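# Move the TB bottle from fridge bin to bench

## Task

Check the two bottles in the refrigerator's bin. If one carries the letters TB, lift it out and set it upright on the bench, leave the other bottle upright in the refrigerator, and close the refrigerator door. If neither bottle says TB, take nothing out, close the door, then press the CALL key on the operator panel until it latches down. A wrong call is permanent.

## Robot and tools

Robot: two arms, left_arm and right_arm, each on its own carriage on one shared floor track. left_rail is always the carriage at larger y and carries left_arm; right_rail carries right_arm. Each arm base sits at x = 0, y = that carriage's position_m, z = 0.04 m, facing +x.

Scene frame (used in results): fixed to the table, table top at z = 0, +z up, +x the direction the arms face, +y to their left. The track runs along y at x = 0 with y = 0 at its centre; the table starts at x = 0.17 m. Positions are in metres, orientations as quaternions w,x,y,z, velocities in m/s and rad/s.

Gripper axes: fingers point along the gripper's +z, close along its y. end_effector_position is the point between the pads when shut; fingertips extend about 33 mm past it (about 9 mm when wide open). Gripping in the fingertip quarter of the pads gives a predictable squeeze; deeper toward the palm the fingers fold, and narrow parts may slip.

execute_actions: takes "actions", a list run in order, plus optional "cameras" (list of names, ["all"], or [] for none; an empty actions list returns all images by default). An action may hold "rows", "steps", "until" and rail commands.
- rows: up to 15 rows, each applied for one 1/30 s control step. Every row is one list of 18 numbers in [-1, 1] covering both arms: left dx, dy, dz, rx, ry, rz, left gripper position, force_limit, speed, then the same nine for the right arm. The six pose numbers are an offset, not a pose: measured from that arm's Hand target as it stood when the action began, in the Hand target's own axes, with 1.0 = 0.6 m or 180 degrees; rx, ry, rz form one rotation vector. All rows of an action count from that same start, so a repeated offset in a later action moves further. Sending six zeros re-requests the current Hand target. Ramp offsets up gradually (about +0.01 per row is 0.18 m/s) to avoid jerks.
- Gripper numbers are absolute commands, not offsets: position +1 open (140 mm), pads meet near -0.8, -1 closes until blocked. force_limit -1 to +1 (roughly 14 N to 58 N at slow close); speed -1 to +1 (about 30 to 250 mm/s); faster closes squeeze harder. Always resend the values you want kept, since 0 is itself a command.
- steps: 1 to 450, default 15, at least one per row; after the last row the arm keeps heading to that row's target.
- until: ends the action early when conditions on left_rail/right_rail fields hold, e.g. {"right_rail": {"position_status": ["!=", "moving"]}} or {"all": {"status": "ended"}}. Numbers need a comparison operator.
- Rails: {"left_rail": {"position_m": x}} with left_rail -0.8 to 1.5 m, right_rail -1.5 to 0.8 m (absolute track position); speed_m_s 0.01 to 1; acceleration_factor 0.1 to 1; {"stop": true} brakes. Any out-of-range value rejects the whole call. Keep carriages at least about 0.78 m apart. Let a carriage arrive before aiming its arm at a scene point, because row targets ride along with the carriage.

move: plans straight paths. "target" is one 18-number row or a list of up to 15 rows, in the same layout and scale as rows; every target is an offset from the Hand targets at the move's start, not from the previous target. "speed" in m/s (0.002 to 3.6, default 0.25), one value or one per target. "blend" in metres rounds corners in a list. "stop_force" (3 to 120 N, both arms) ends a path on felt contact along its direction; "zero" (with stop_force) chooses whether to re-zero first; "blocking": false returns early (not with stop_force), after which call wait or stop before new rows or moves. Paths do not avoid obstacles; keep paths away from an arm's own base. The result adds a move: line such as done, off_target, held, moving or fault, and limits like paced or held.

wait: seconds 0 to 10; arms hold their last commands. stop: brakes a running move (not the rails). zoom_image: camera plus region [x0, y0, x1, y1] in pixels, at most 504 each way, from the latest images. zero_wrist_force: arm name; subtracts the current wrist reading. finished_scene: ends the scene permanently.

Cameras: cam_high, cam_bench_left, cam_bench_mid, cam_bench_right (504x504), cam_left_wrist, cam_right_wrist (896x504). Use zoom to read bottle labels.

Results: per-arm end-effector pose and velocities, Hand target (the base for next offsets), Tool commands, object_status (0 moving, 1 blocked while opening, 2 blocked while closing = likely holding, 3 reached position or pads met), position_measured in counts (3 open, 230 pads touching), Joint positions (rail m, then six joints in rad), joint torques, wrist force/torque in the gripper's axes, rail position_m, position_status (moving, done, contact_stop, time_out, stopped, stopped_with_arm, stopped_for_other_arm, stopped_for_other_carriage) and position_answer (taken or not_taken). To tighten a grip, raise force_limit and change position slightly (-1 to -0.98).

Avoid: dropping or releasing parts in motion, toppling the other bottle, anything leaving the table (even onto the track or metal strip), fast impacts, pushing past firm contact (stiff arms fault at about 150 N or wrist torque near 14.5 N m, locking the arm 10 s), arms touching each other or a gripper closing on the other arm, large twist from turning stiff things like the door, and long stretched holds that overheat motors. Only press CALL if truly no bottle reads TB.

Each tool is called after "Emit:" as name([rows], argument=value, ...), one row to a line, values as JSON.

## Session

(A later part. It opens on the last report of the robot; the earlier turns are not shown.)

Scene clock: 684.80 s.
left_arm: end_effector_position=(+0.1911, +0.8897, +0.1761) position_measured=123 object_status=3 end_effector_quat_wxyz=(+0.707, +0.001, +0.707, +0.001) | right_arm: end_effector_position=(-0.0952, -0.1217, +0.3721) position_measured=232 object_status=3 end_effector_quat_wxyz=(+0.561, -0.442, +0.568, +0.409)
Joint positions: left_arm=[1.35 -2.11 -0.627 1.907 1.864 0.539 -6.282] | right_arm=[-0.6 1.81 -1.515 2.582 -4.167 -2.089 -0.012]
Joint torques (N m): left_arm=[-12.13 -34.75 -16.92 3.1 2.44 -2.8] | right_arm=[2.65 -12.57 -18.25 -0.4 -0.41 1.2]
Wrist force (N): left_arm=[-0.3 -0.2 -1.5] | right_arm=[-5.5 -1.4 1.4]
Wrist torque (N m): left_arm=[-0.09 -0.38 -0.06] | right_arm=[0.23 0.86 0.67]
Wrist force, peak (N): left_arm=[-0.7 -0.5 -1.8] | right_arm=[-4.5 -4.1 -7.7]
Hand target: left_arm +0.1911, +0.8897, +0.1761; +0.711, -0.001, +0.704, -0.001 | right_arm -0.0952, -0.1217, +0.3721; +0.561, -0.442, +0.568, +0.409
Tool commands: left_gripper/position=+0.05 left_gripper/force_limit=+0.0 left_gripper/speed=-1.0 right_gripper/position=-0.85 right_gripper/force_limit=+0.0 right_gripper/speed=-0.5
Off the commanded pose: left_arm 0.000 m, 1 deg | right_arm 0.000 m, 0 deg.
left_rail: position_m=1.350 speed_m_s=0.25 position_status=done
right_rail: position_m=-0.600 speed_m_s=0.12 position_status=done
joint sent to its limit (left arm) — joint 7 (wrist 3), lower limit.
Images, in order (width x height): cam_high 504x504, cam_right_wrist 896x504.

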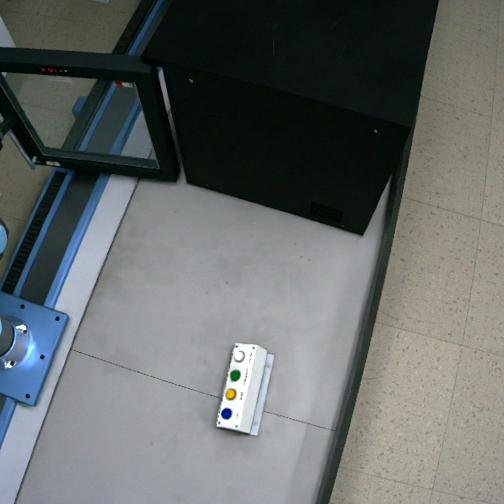

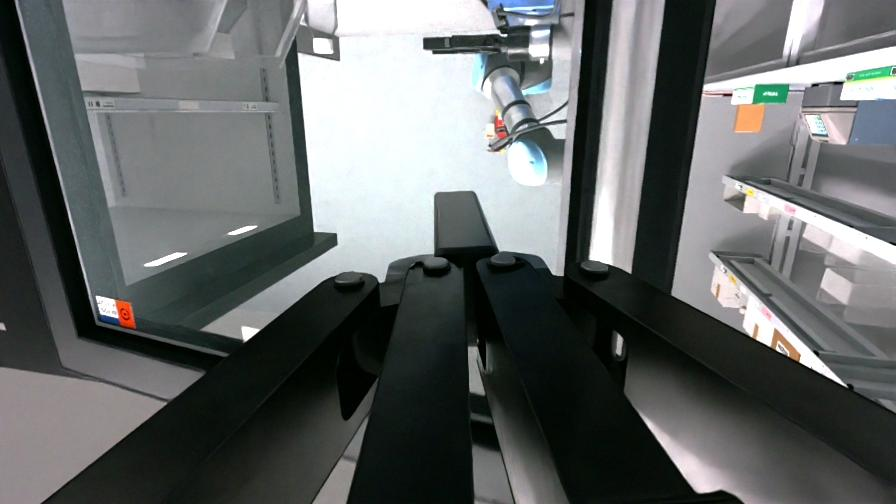

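Emit:
execute_actions([
  {"right_rail":{"position_m":-0.42},"steps":150,"until":{"right_rail":{"position_status":["!=","moving"]}}},
], cameras=["cam_right_wrist","cam_high"])

Emit:
move(target=[0,0,0,0,0,0,0.05,0,-1,0,-0.04,0.012,0,0,0,-0.85,0,-0.5], speed=0.1)

Emit:
execute_actions([
  {"right_rail":{"position_m":-0.32},"steps":150,"until":{"right_rail":{"position_status":["!=","moving"]}}},
], cameras=["cam_right_wrist","cam_high"])

Scene clock: 693.97 s.
left_arm: end_effector_position=(+0.1911, +0.8897, +0.1761) position_measured=123 object_status=3 end_effector_quat_wxyz=(+0.707, +0.001, +0.707, +0.001) | right_arm: end_effector_position=(-0.0952, +0.0583, +0.3721) position_measured=232 object_status=3 end_effector_quat_wxyz=(+0.561, -0.442, +0.568, +0.409)
Joint positions: left_arm=[1.35 -2.11 -0.627 1.907 1.864 0.539 -6.282] | right_arm=[-0.42 1.81 -1.515 2.582 -4.167 -2.088 -0.012]
Joint torques (N m): left_arm=[-11.17 -33.53 -17.19 3.21 2.39 -2.61] | right_arm=[-7.68 -20.59 -10.8 0.7 2.38 1.08]
Wrist force (N): left_arm=[-0.1 0.0 -1.3] | right_arm=[-5.6 -1.2 1.1]
Wrist torque (N m): left_arm=[-0.04 -0.42 -0.05] | right_arm=[0.26 0.88 0.67]
Wrist force, peak (N): left_arm=[-0.4 0.1 -1.9] | right_arm=[-5.7 -1.5 1.6]
Hand target: left_arm +0.1911, +0.8897, +0.1761; +0.711, -0.001, +0.704, -0.001 | right_arm -0.0952, +0.0583, +0.3721; +0.561, -0.442, +0.568, +0.409
Tool commands: left_gripper/position=+0.05 left_gripper/force_limit=+0.0 left_gripper/speed=-1.0 right_gripper/position=-0.85 right_gripper/force_limit=+0.0 right_gripper/speed=-0.5
Off the commanded pose: left_arm 0.000 m, 1 deg | right_arm 0.000 m, 0 deg.
left_rail: position_m=1.350 speed_m_s=0.25 position_status=done
right_rail: position_m=-0.420 speed_m_s=0.12 position_status=done
joint sent to its limit (left arm) — joint 7 (wrist 3), lower limit.
Images, in order (width x height): cam_high 504x504, cam_right_wrist 896x504.

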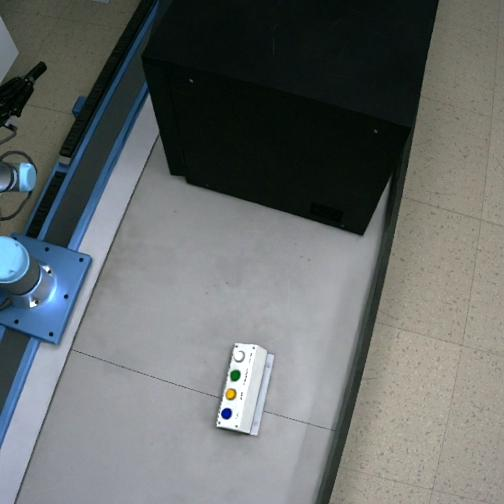

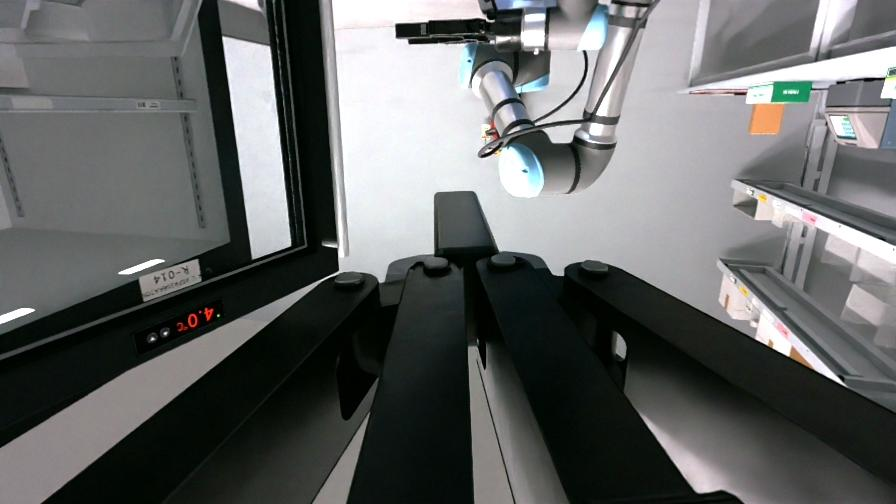

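Scene clock: 695.07 s.
left_arm: end_effector_position=(+0.1911, +0.8897, +0.1761) position_measured=123 object_status=3 end_effector_quat_wxyz=(+0.707, +0.001, +0.707, +0.001) | right_arm: end_effector_position=(-0.0702, +0.0587, +0.3726) position_measured=232 object_status=3 end_effector_quat_wxyz=(+0.561, -0.442, +0.568, +0.409)
Joint positions: left_arm=[1.35 -2.11 -0.627 1.907 1.864 0.539 -6.282] | right_arm=[-0.42 1.691 -1.561 2.629 -4.17 -1.97 -0.017]
Joint torques (N m): left_arm=[-11.2 -33.23 -17.06 2.92 2.44 -2.42] | right_arm=[-10.44 -20.89 -5.88 0.76 2.44 -2.61]
Wrist force (N): left_arm=[-0.4 -0.3 -1.3] | right_arm=[-5.2 -1.8 1.1]
Wrist torque (N m): left_arm=[-0.11 -0.36 -0.06] | right_arm=[0.15 0.82 0.66]
Wrist force, peak (N): left_arm=[-0.9 0.0 -1.6] | right_arm=[-5.7 -1.5 1.4]
Hand target: left_arm +0.1911, +0.8897, +0.1761; +0.711, -0.001, +0.704, -0.001 | right_arm -0.0701, +0.0587, +0.3726; +0.561, -0.442, +0.568, +0.409
Off the commanded pose: left_arm 0.000 m, 1 deg | right_arm 0.000 m, 0 deg.
left_rail: position_m=1.350 speed_m_s=0.25 position_status=done
right_rail: position_m=-0.420 speed_m_s=0.12 position_status=done
joint sent to its limit (left arm) — joint 7 (wrist 3), lower limit.
move: done

Scene clock: 696.47 s.
left_arm: end_effector_position=(+0.1911, +0.8897, +0.1761) position_measured=123 object_status=3 end_effector_quat_wxyz=(+0.707, +0.001, +0.707, +0.001) | right_arm: end_effector_position=(-0.0701, +0.1587, +0.3726) position_measured=232 object_status=3 end_effector_quat_wxyz=(+0.561, -0.442, +0.568, +0.409)
Joint positions: left_arm=[1.35 -2.11 -0.627 1.907 1.864 0.539 -6.282] | right_arm=[-0.32 1.69 -1.562 2.629 -4.17 -1.969 -0.017]
Joint torques (N m): left_arm=[-10.05 -34.12 -16.82 2.9 2.18 -2.58] | right_arm=[-7.13 -19.12 -6.95 0.06 2.35 -2.39]
Wrist force (N): left_arm=[-0.4 0.1 -1.3] | right_arm=[-5.1 -1.7 1.4]
Wrist torque (N m): left_arm=[-0.03 -0.37 -0.06] | right_arm=[0.17 0.80 0.66]
Wrist force, peak (N): left_arm=[-0.7 -0.3 -1.5] | right_arm=[-5.6 -1.6 1.8]
Hand target: left_arm +0.1911, +0.8897, +0.1761; +0.711, -0.001, +0.704, -0.001 | right_arm -0.0701, +0.1587, +0.3726; +0.561, -0.442, +0.568, +0.409
Tool commands: left_gripper/position=+0.05 left_gripper/force_limit=+0.0 left_gripper/speed=-1.0 right_gripper/position=-0.85 right_gripper/force_limit=+0.0 right_gripper/speed=-0.5
Off the commanded pose: left_arm 0.000 m, 1 deg | right_arm 0.000 m, 0 deg.
left_rail: position_m=1.350 speed_m_s=0.25 position_status=done
right_rail: position_m=-0.320 speed_m_s=0.12 position_status=done
joint sent to its limit (left arm) — joint 7 (wrist 3), lower limit.
Images, in order (width x height): cam_high 504x504, cam_right_wrist 896x504.

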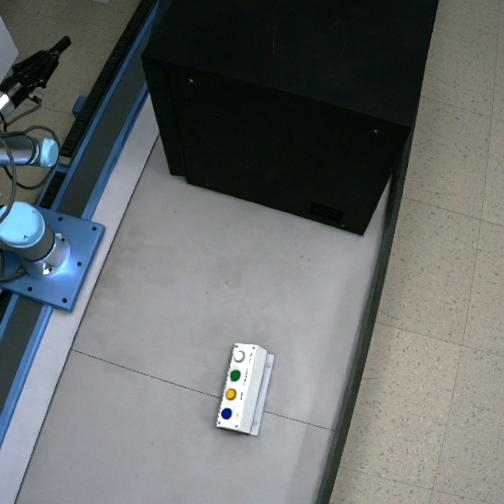

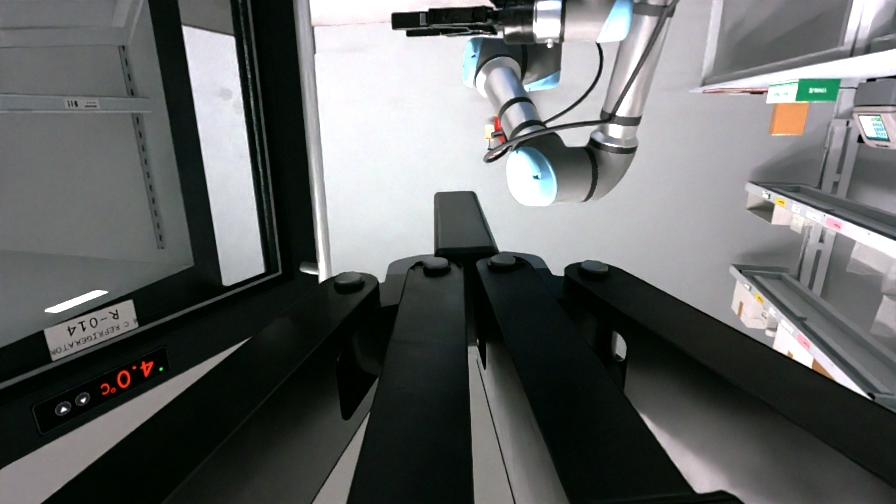

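Emit:
execute_actions(actions=[], cameras=["cam_bench_mid","cam_left_wrist","cam_bench_left"])

Scene clock: 697.83 s.
left_arm: end_effector_position=(+0.1911, +0.8897, +0.1761) position_measured=123 object_status=3 end_effector_quat_wxyz=(+0.707, +0.001, +0.707, +0.001) | right_arm: end_effector_position=(-0.0701, +0.1587, +0.3726) position_measured=232 object_status=3 end_effector_quat_wxyz=(+0.561, -0.442, +0.568, +0.409)
Joint positions: left_arm=[1.35 -2.11 -0.627 1.907 1.864 0.539 -6.282] | right_arm=[-0.32 1.69 -1.562 2.629 -4.17 -1.969 -0.017]
Joint velocities: within noise
Joint torques (N m): left_arm=[-11.38 -34.05 -17.61 3.1 2.37 -2.54] | right_arm=[-5.34 -19.52 -7.68 -0.88 2.31 -2.53]
Wrist force (N): left_arm=[-0.3 0.1 -1.0] | right_arm=[-5.4 -1.5 1.2]
Wrist torque (N m): left_arm=[-0.03 -0.37 -0.06] | right_arm=[0.20 0.85 0.65]
Wrist force, peak (N): left_arm=[-0.3 0.0 -1.7] | right_arm=[-5.5 -1.8 1.0]
Hand target: left_arm +0.1911, +0.8897, +0.1761; +0.711, -0.001, +0.704, -0.001 | right_arm -0.0701, +0.1587, +0.3726; +0.561, -0.442, +0.568, +0.409
Tool commands: left_gripper/position=+0.05 left_gripper/force_limit=+0.0 left_gripper/speed=-1.0 right_gripper/position=-0.85 right_gripper/force_limit=+0.0 right_gripper/speed=-0.5
Off the commanded pose: left_arm 0.000 m, 1 deg | right_arm 0.000 m, 0 deg.
left_rail: position_m=1.350 speed_m_s=0.25 position_status=done
right_rail: position_m=-0.320 speed_m_s=0.12 position_status=done
Images, in order (width x height): cam_bench_left 504x504, cam_bench_mid 504x504, cam_left_wrist 896x504.

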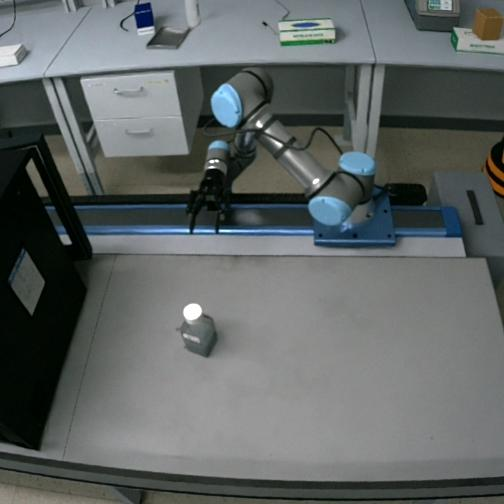

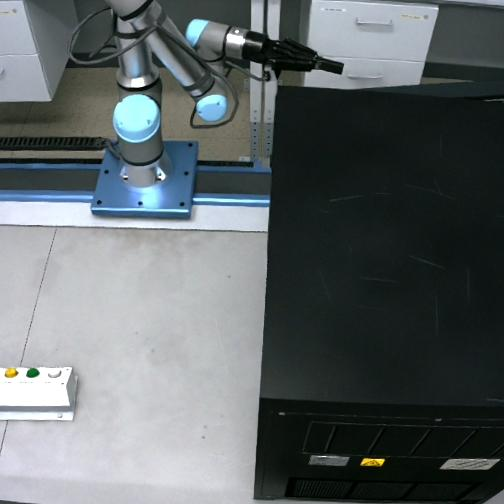

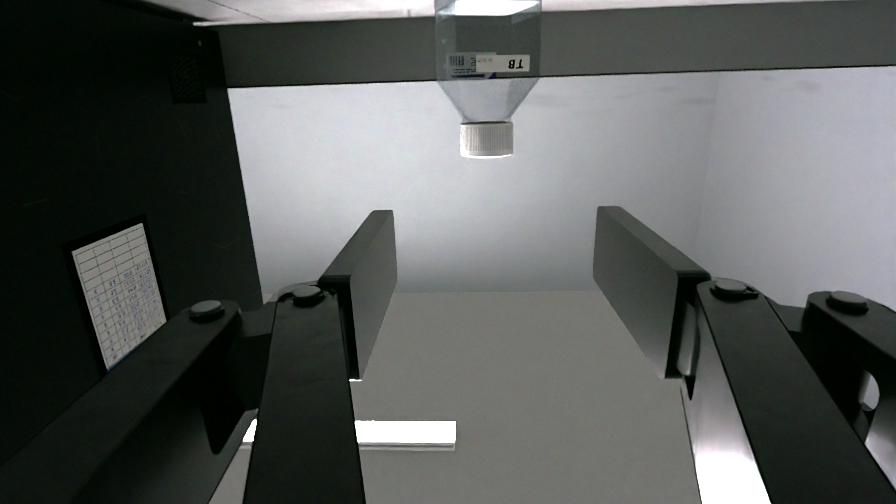

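Emit:
move([
  [0,0,0,0,0,0,0.05,0,-1,0,-0.0725,0.186,0.05,0,0,-0.85,0,-0.5],
  [0,0,0,0,0,0,0.05,0,-1,0,-0.216,0.379,0.09,0,0,-0.85,0,-0.5],
], speed=0.1, blend=0.03, cameras=["cam_right_wrist","cam_bench_left","cam_bench_mid"])

Scene clock: 705.47 s.
left_arm: end_effector_position=(+0.1911, +0.8897, +0.1761) position_measured=123 object_status=3 end_effector_quat_wxyz=(+0.707, +0.001, +0.707, +0.001) | right_arm: end_effector_position=(+0.1170, +0.3415, +0.3688) position_measured=232 object_status=3 end_effector_quat_wxyz=(+0.618, -0.359, +0.619, +0.325)
Joint positions: left_arm=[1.35 -2.11 -0.627 1.907 1.864 0.539 -6.282] | right_arm=[-0.32 1.354 -1.204 2.169 -4.08 -1.916 -0.032]
Joint torques (N m): left_arm=[-10.47 -34.08 -16.55 2.71 2.34 -2.45] | right_arm=[-8.59 -23.7 -23.7 0.92 2.55 -2.65]
Wrist force (N): left_arm=[-0.6 -0.2 -1.4] | right_arm=[-5.0 -1.4 1.6]
Wrist torque (N m): left_arm=[-0.08 -0.33 -0.06] | right_arm=[0.21 0.79 0.60]
Wrist force, peak (N): left_arm=[-0.9 0.3 -1.6] | right_arm=[-5.6 -1.7 1.4]
Hand target: left_arm +0.1911, +0.8897, +0.1761; +0.711, -0.001, +0.704, -0.001 | right_arm +0.1171, +0.3416, +0.3688; +0.618, -0.359, +0.619, +0.325
Off the commanded pose: left_arm 0.000 m, 1 deg | right_arm 0.000 m, 0 deg.
left_rail: position_m=1.350 speed_m_s=0.25 position_status=done
right_rail: position_m=-0.320 speed_m_s=0.12 position_status=done
joint sent to its limit (left arm) — joint 7 (wrist 3), lower limit.
move: done
Images, in order (width x height): cam_bench_left 504x504, cam_bench_mid 504x504, cam_right_wrist 896x504.

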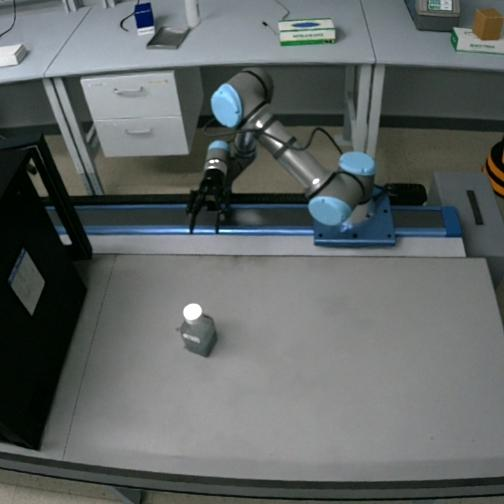

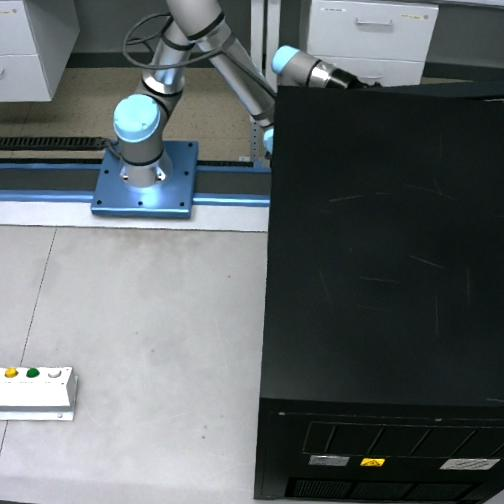

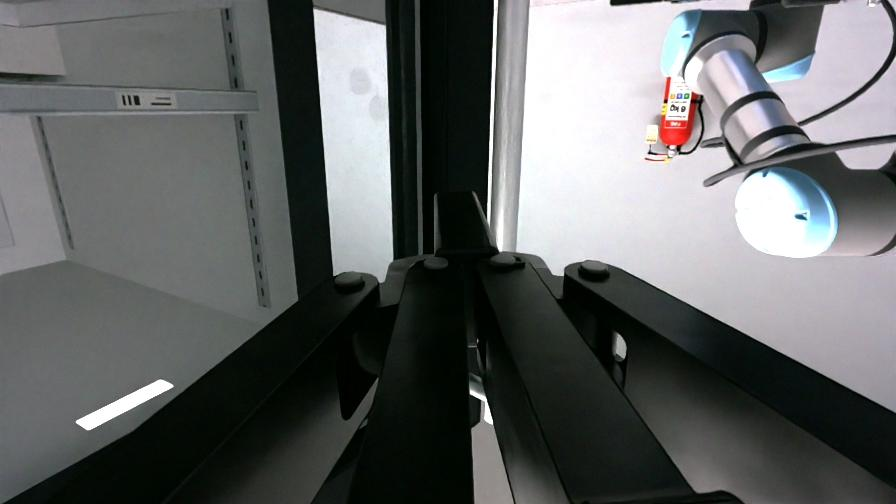

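Emit:
move(target=[0,0,0,0,0,0,0.05,0,-1,0,-0.114,0.131,0,0,0,-0.85,0,-0.5], speed=0.06, stop_force=20, cameras=["cam_right_wrist","cam_bench_left"])

Scene clock: 710.57 s.
left_arm: end_effector_position=(+0.1911, +0.8897, +0.1761) position_measured=123 object_status=3 end_effector_quat_wxyz=(+0.707, +0.001, +0.707, +0.001) | right_arm: end_effector_position=(+0.2168, +0.3717, +0.3696) position_measured=232 object_status=3 end_effector_quat_wxyz=(+0.618, -0.359, +0.619, +0.325)
Joint positions: left_arm=[1.35 -2.11 -0.627 1.907 1.864 0.539 -6.282] | right_arm=[-0.32 1.138 -1.154 2.08 -4.042 -1.7 -0.038]
Joint torques (N m): left_arm=[-9.57 -34.21 -17.16 2.25 2.44 -2.52] | right_arm=[-10.36 -27.4 -25.02 0.94 2.66 -2.63]
Wrist force (N): left_arm=[-0.6 -0.3 -1.5] | right_arm=[-5.3 -1.3 0.2]
Wrist torque (N m): left_arm=[-0.12 -0.33 -0.05] | right_arm=[0.23 0.90 0.59]
Wrist force, peak (N): left_arm=[-0.8 -0.3 -1.7] | right_arm=[-4.1 -0.8 -6.2]
Hand target: left_arm +0.1911, +0.8897, +0.1761; +0.711, -0.001, +0.704, -0.001 | right_arm +0.2168, +0.3717, +0.3696; +0.618, -0.359, +0.619, +0.325
Off the commanded pose: left_arm 0.000 m, 1 deg | right_arm 0.000 m, 0 deg.
left_rail: position_m=1.350 speed_m_s=0.25 position_status=done
right_rail: position_m=-0.320 speed_m_s=0.12 position_status=done
joint sent to its limit (left arm) — joint 7 (wrist 3), lower limit.
move: done
Images, in order (width x height): cam_bench_left 504x504, cam_right_wrist 896x504.

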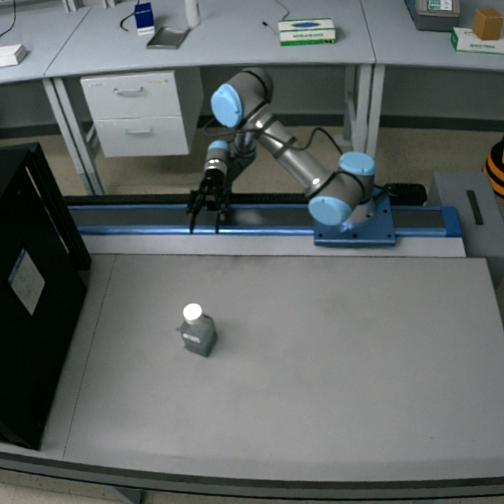

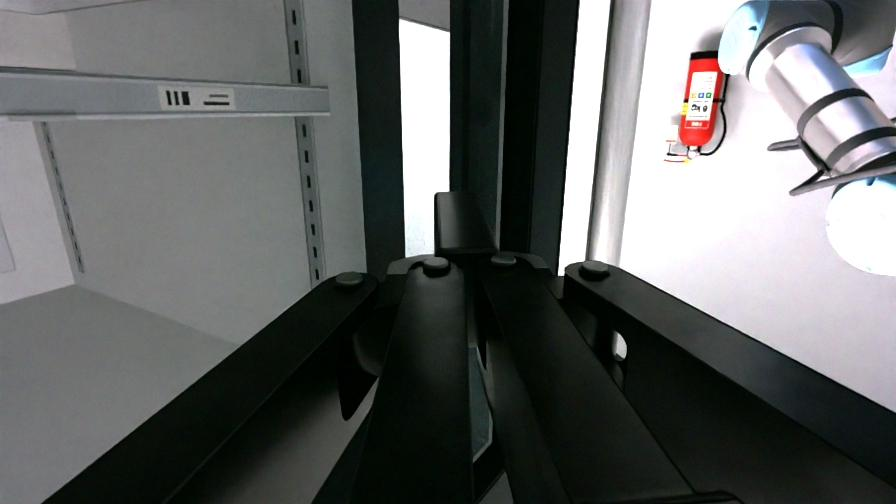

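Emit:
move(target=[0,0,0,0,0,0,0.05,0,-1,0,-0.113,0.072,0,0,0,-0.85,0,-0.5], speed=0.04, stop_force=25, cameras=["cam_right_wrist","cam_bench_left"])

Scene clock: 724.60 s.
left_arm: end_effector_position=(+0.1911, +0.8897, +0.1761) position_measured=123 object_status=3 end_effector_quat_wxyz=(+0.707, +0.001, +0.707, +0.001) | right_arm: end_effector_position=(+0.2640, +0.3726, +0.3706) position_measured=232 object_status=3 end_effector_quat_wxyz=(+0.617, -0.360, +0.619, +0.326)
Joint positions: left_arm=[1.35 -2.11 -0.627 1.907 1.864 0.539 -6.282] | right_arm=[-0.32 1.036 -1.141 2.053 -4.028 -1.595 -0.04]
Joint torques (N m): left_arm=[-9.44 -34.82 -16.21 2.1 2.02 -2.63] | right_arm=[-1.4 -35.34 -16.95 -2.9 0.16 -0.14]
Wrist force (N): left_arm=[-0.6 -0.1 -1.5] | right_arm=[-5.4 -1.2 1.4]
Wrist torque (N m): left_arm=[-0.07 -0.31 -0.05] | right_arm=[0.26 0.85 0.61]
Wrist force, peak (N): left_arm=[-0.6 -0.1 -1.8] | right_arm=[-6.1 -2.9 1.9]
Hand target: left_arm +0.1911, +0.8897, +0.1761; +0.711, -0.001, +0.704, -0.001 | right_arm +0.2640, +0.3726, +0.3706; +0.617, -0.360, +0.619, +0.326 (not the last commanded pose)
Tool commands: left_gripper/position=+0.05 left_gripper/force_limit=+0.0 left_gripper/speed=-1.0 right_gripper/position=-0.85098 right_gripper/force_limit=+0.003922 right_gripper/speed=-0.498039
Off the commanded pose: left_arm 0.000 m, 1 deg | right_arm 0.033 m, 0 deg.
FORCE FAULT: contact force on the right arm reached its limit, and that arm stopped for 10 seconds. The contact can be on any part of that arm, not only on its tool. That arm's remaining commands of this call were not run. That arm's target is now where it stood when the stop ended, not its last command. That arm accepts commands again.
left_rail: position_m=1.350 speed_m_s=0.25 position_status=done
right_rail: position_m=-0.320 speed_m_s=0.12 position_status=done
move: fault (right_arm)
Images, in order (width x height): cam_bench_left 504x504, cam_right_wrist 896x504.

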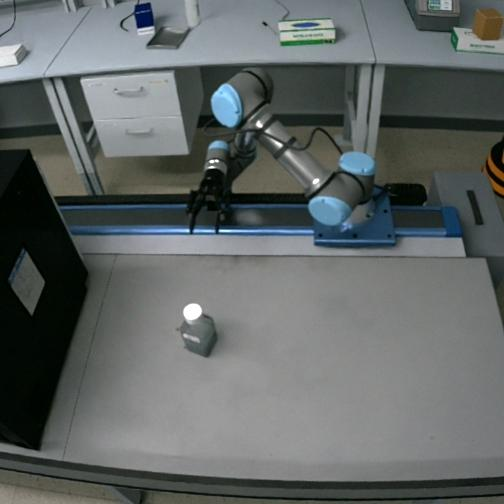

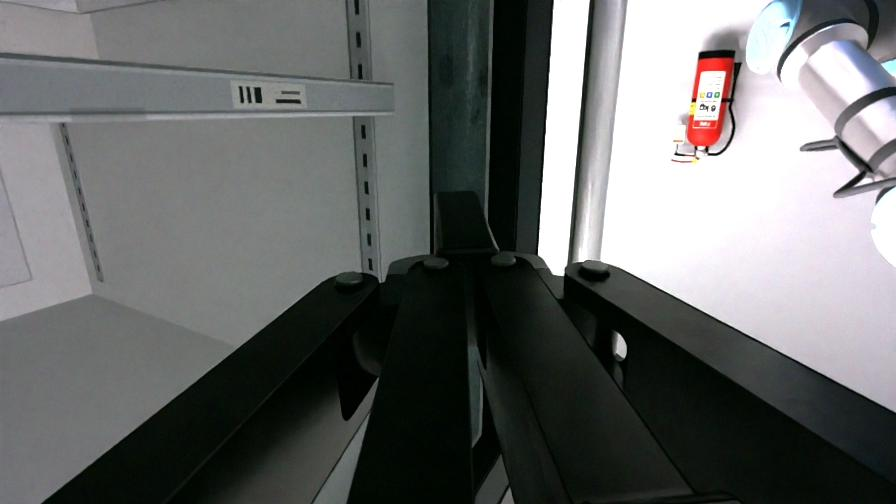

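Emit:
move(target=[0,0,0,0,0,0,0.05,0,-1,0,0.282,-0.18,0,0,0,-0.85,0,-0.5], speed=0.15, cameras=["cam_right_wrist","cam_bench_left","cam_bench_mid"])

Emit:
zoom_image(camera="cam_bench_left", region=[0, 130, 130, 280])

Scene clock: 729.07 s.
left_arm: end_effector_position=(+0.1911, +0.8897, +0.1761) position_measured=123 object_status=3 end_effector_quat_wxyz=(+0.707, +0.001, +0.707, +0.001) | right_arm: end_effector_position=(+0.0634, +0.3705, +0.3664) position_measured=232 object_status=3 end_effector_quat_wxyz=(+0.617, -0.360, +0.619, +0.326)
Joint positions: left_arm=[1.35 -2.11 -0.627 1.907 1.864 0.539 -6.282] | right_arm=[-0.32 1.495 -1.136 2.061 -4.039 -2.054 -0.028]
Joint torques (N m): left_arm=[-9.33 -33.22 -16.52 1.96 1.9 -2.16] | right_arm=[6.84 -27.01 -25.16 1.03 -2.31 1.69]
Wrist force (N): left_arm=[-0.4 -0.4 -1.3] | right_arm=[-5.3 -1.6 1.1]
Wrist torque (N m): left_arm=[-0.12 -0.36 -0.06] | right_arm=[0.17 0.83 0.61]
Wrist force, peak (N): left_arm=[-0.6 -0.4 -1.6] | right_arm=[-5.6 -2.4 2.1]
Hand target: left_arm +0.1911, +0.8897, +0.1761; +0.711, -0.001, +0.704, -0.001 | right_arm +0.0633, +0.3705, +0.3664; +0.617, -0.360, +0.619, +0.326
Off the commanded pose: left_arm 0.000 m, 1 deg | right_arm 0.000 m, 0 deg.
left_rail: position_m=1.350 speed_m_s=0.25 position_status=done
right_rail: position_m=-0.320 speed_m_s=0.12 position_status=done
joint sent to its limit (left arm) — joint 7 (wrist 3), lower limit.
move: done
Images, in order (width x height): cam_bench_left 504x504, cam_bench_mid 504x504, cam_right_wrist 896x504.

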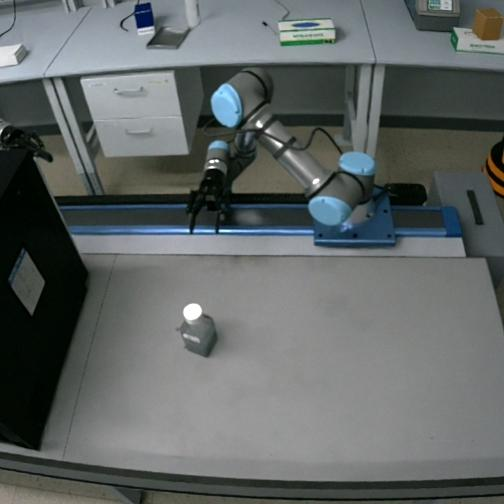

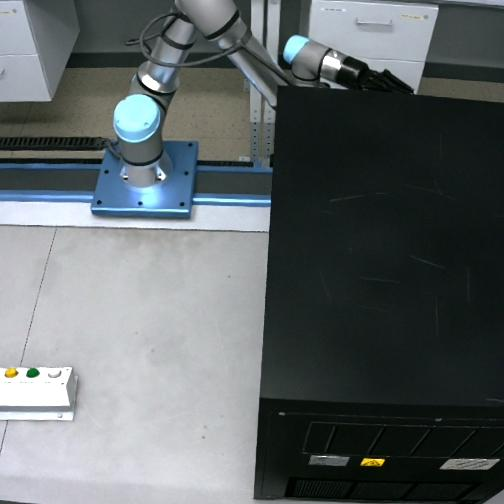

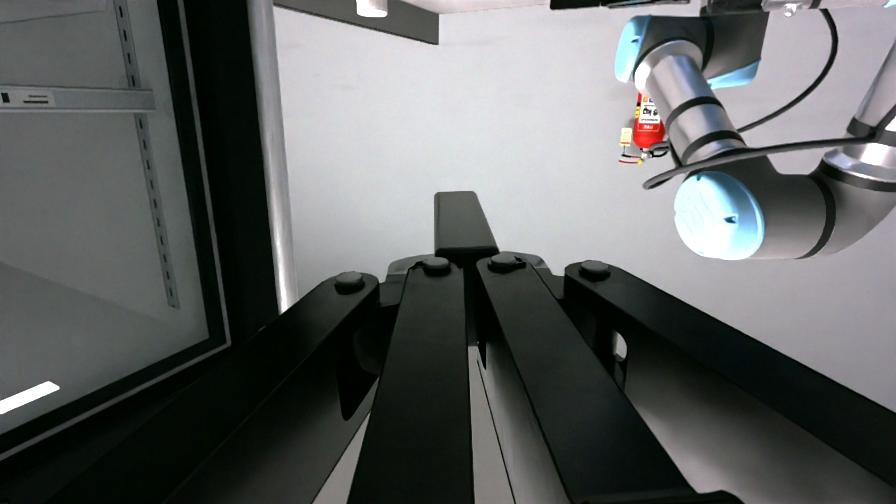

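Scaled by 3.360 from the camera's 504x504 image, which has a finer 720x720 frame.

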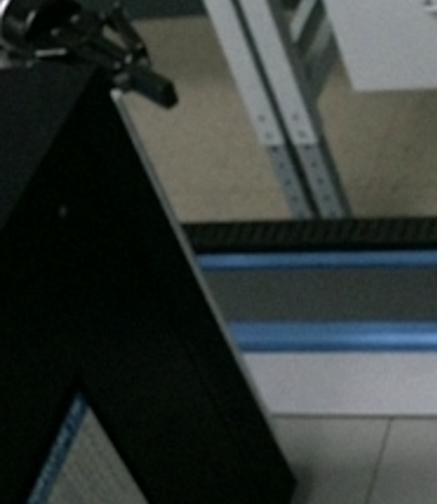

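Emit:
finished_scene()

The scene is finished: the task was done.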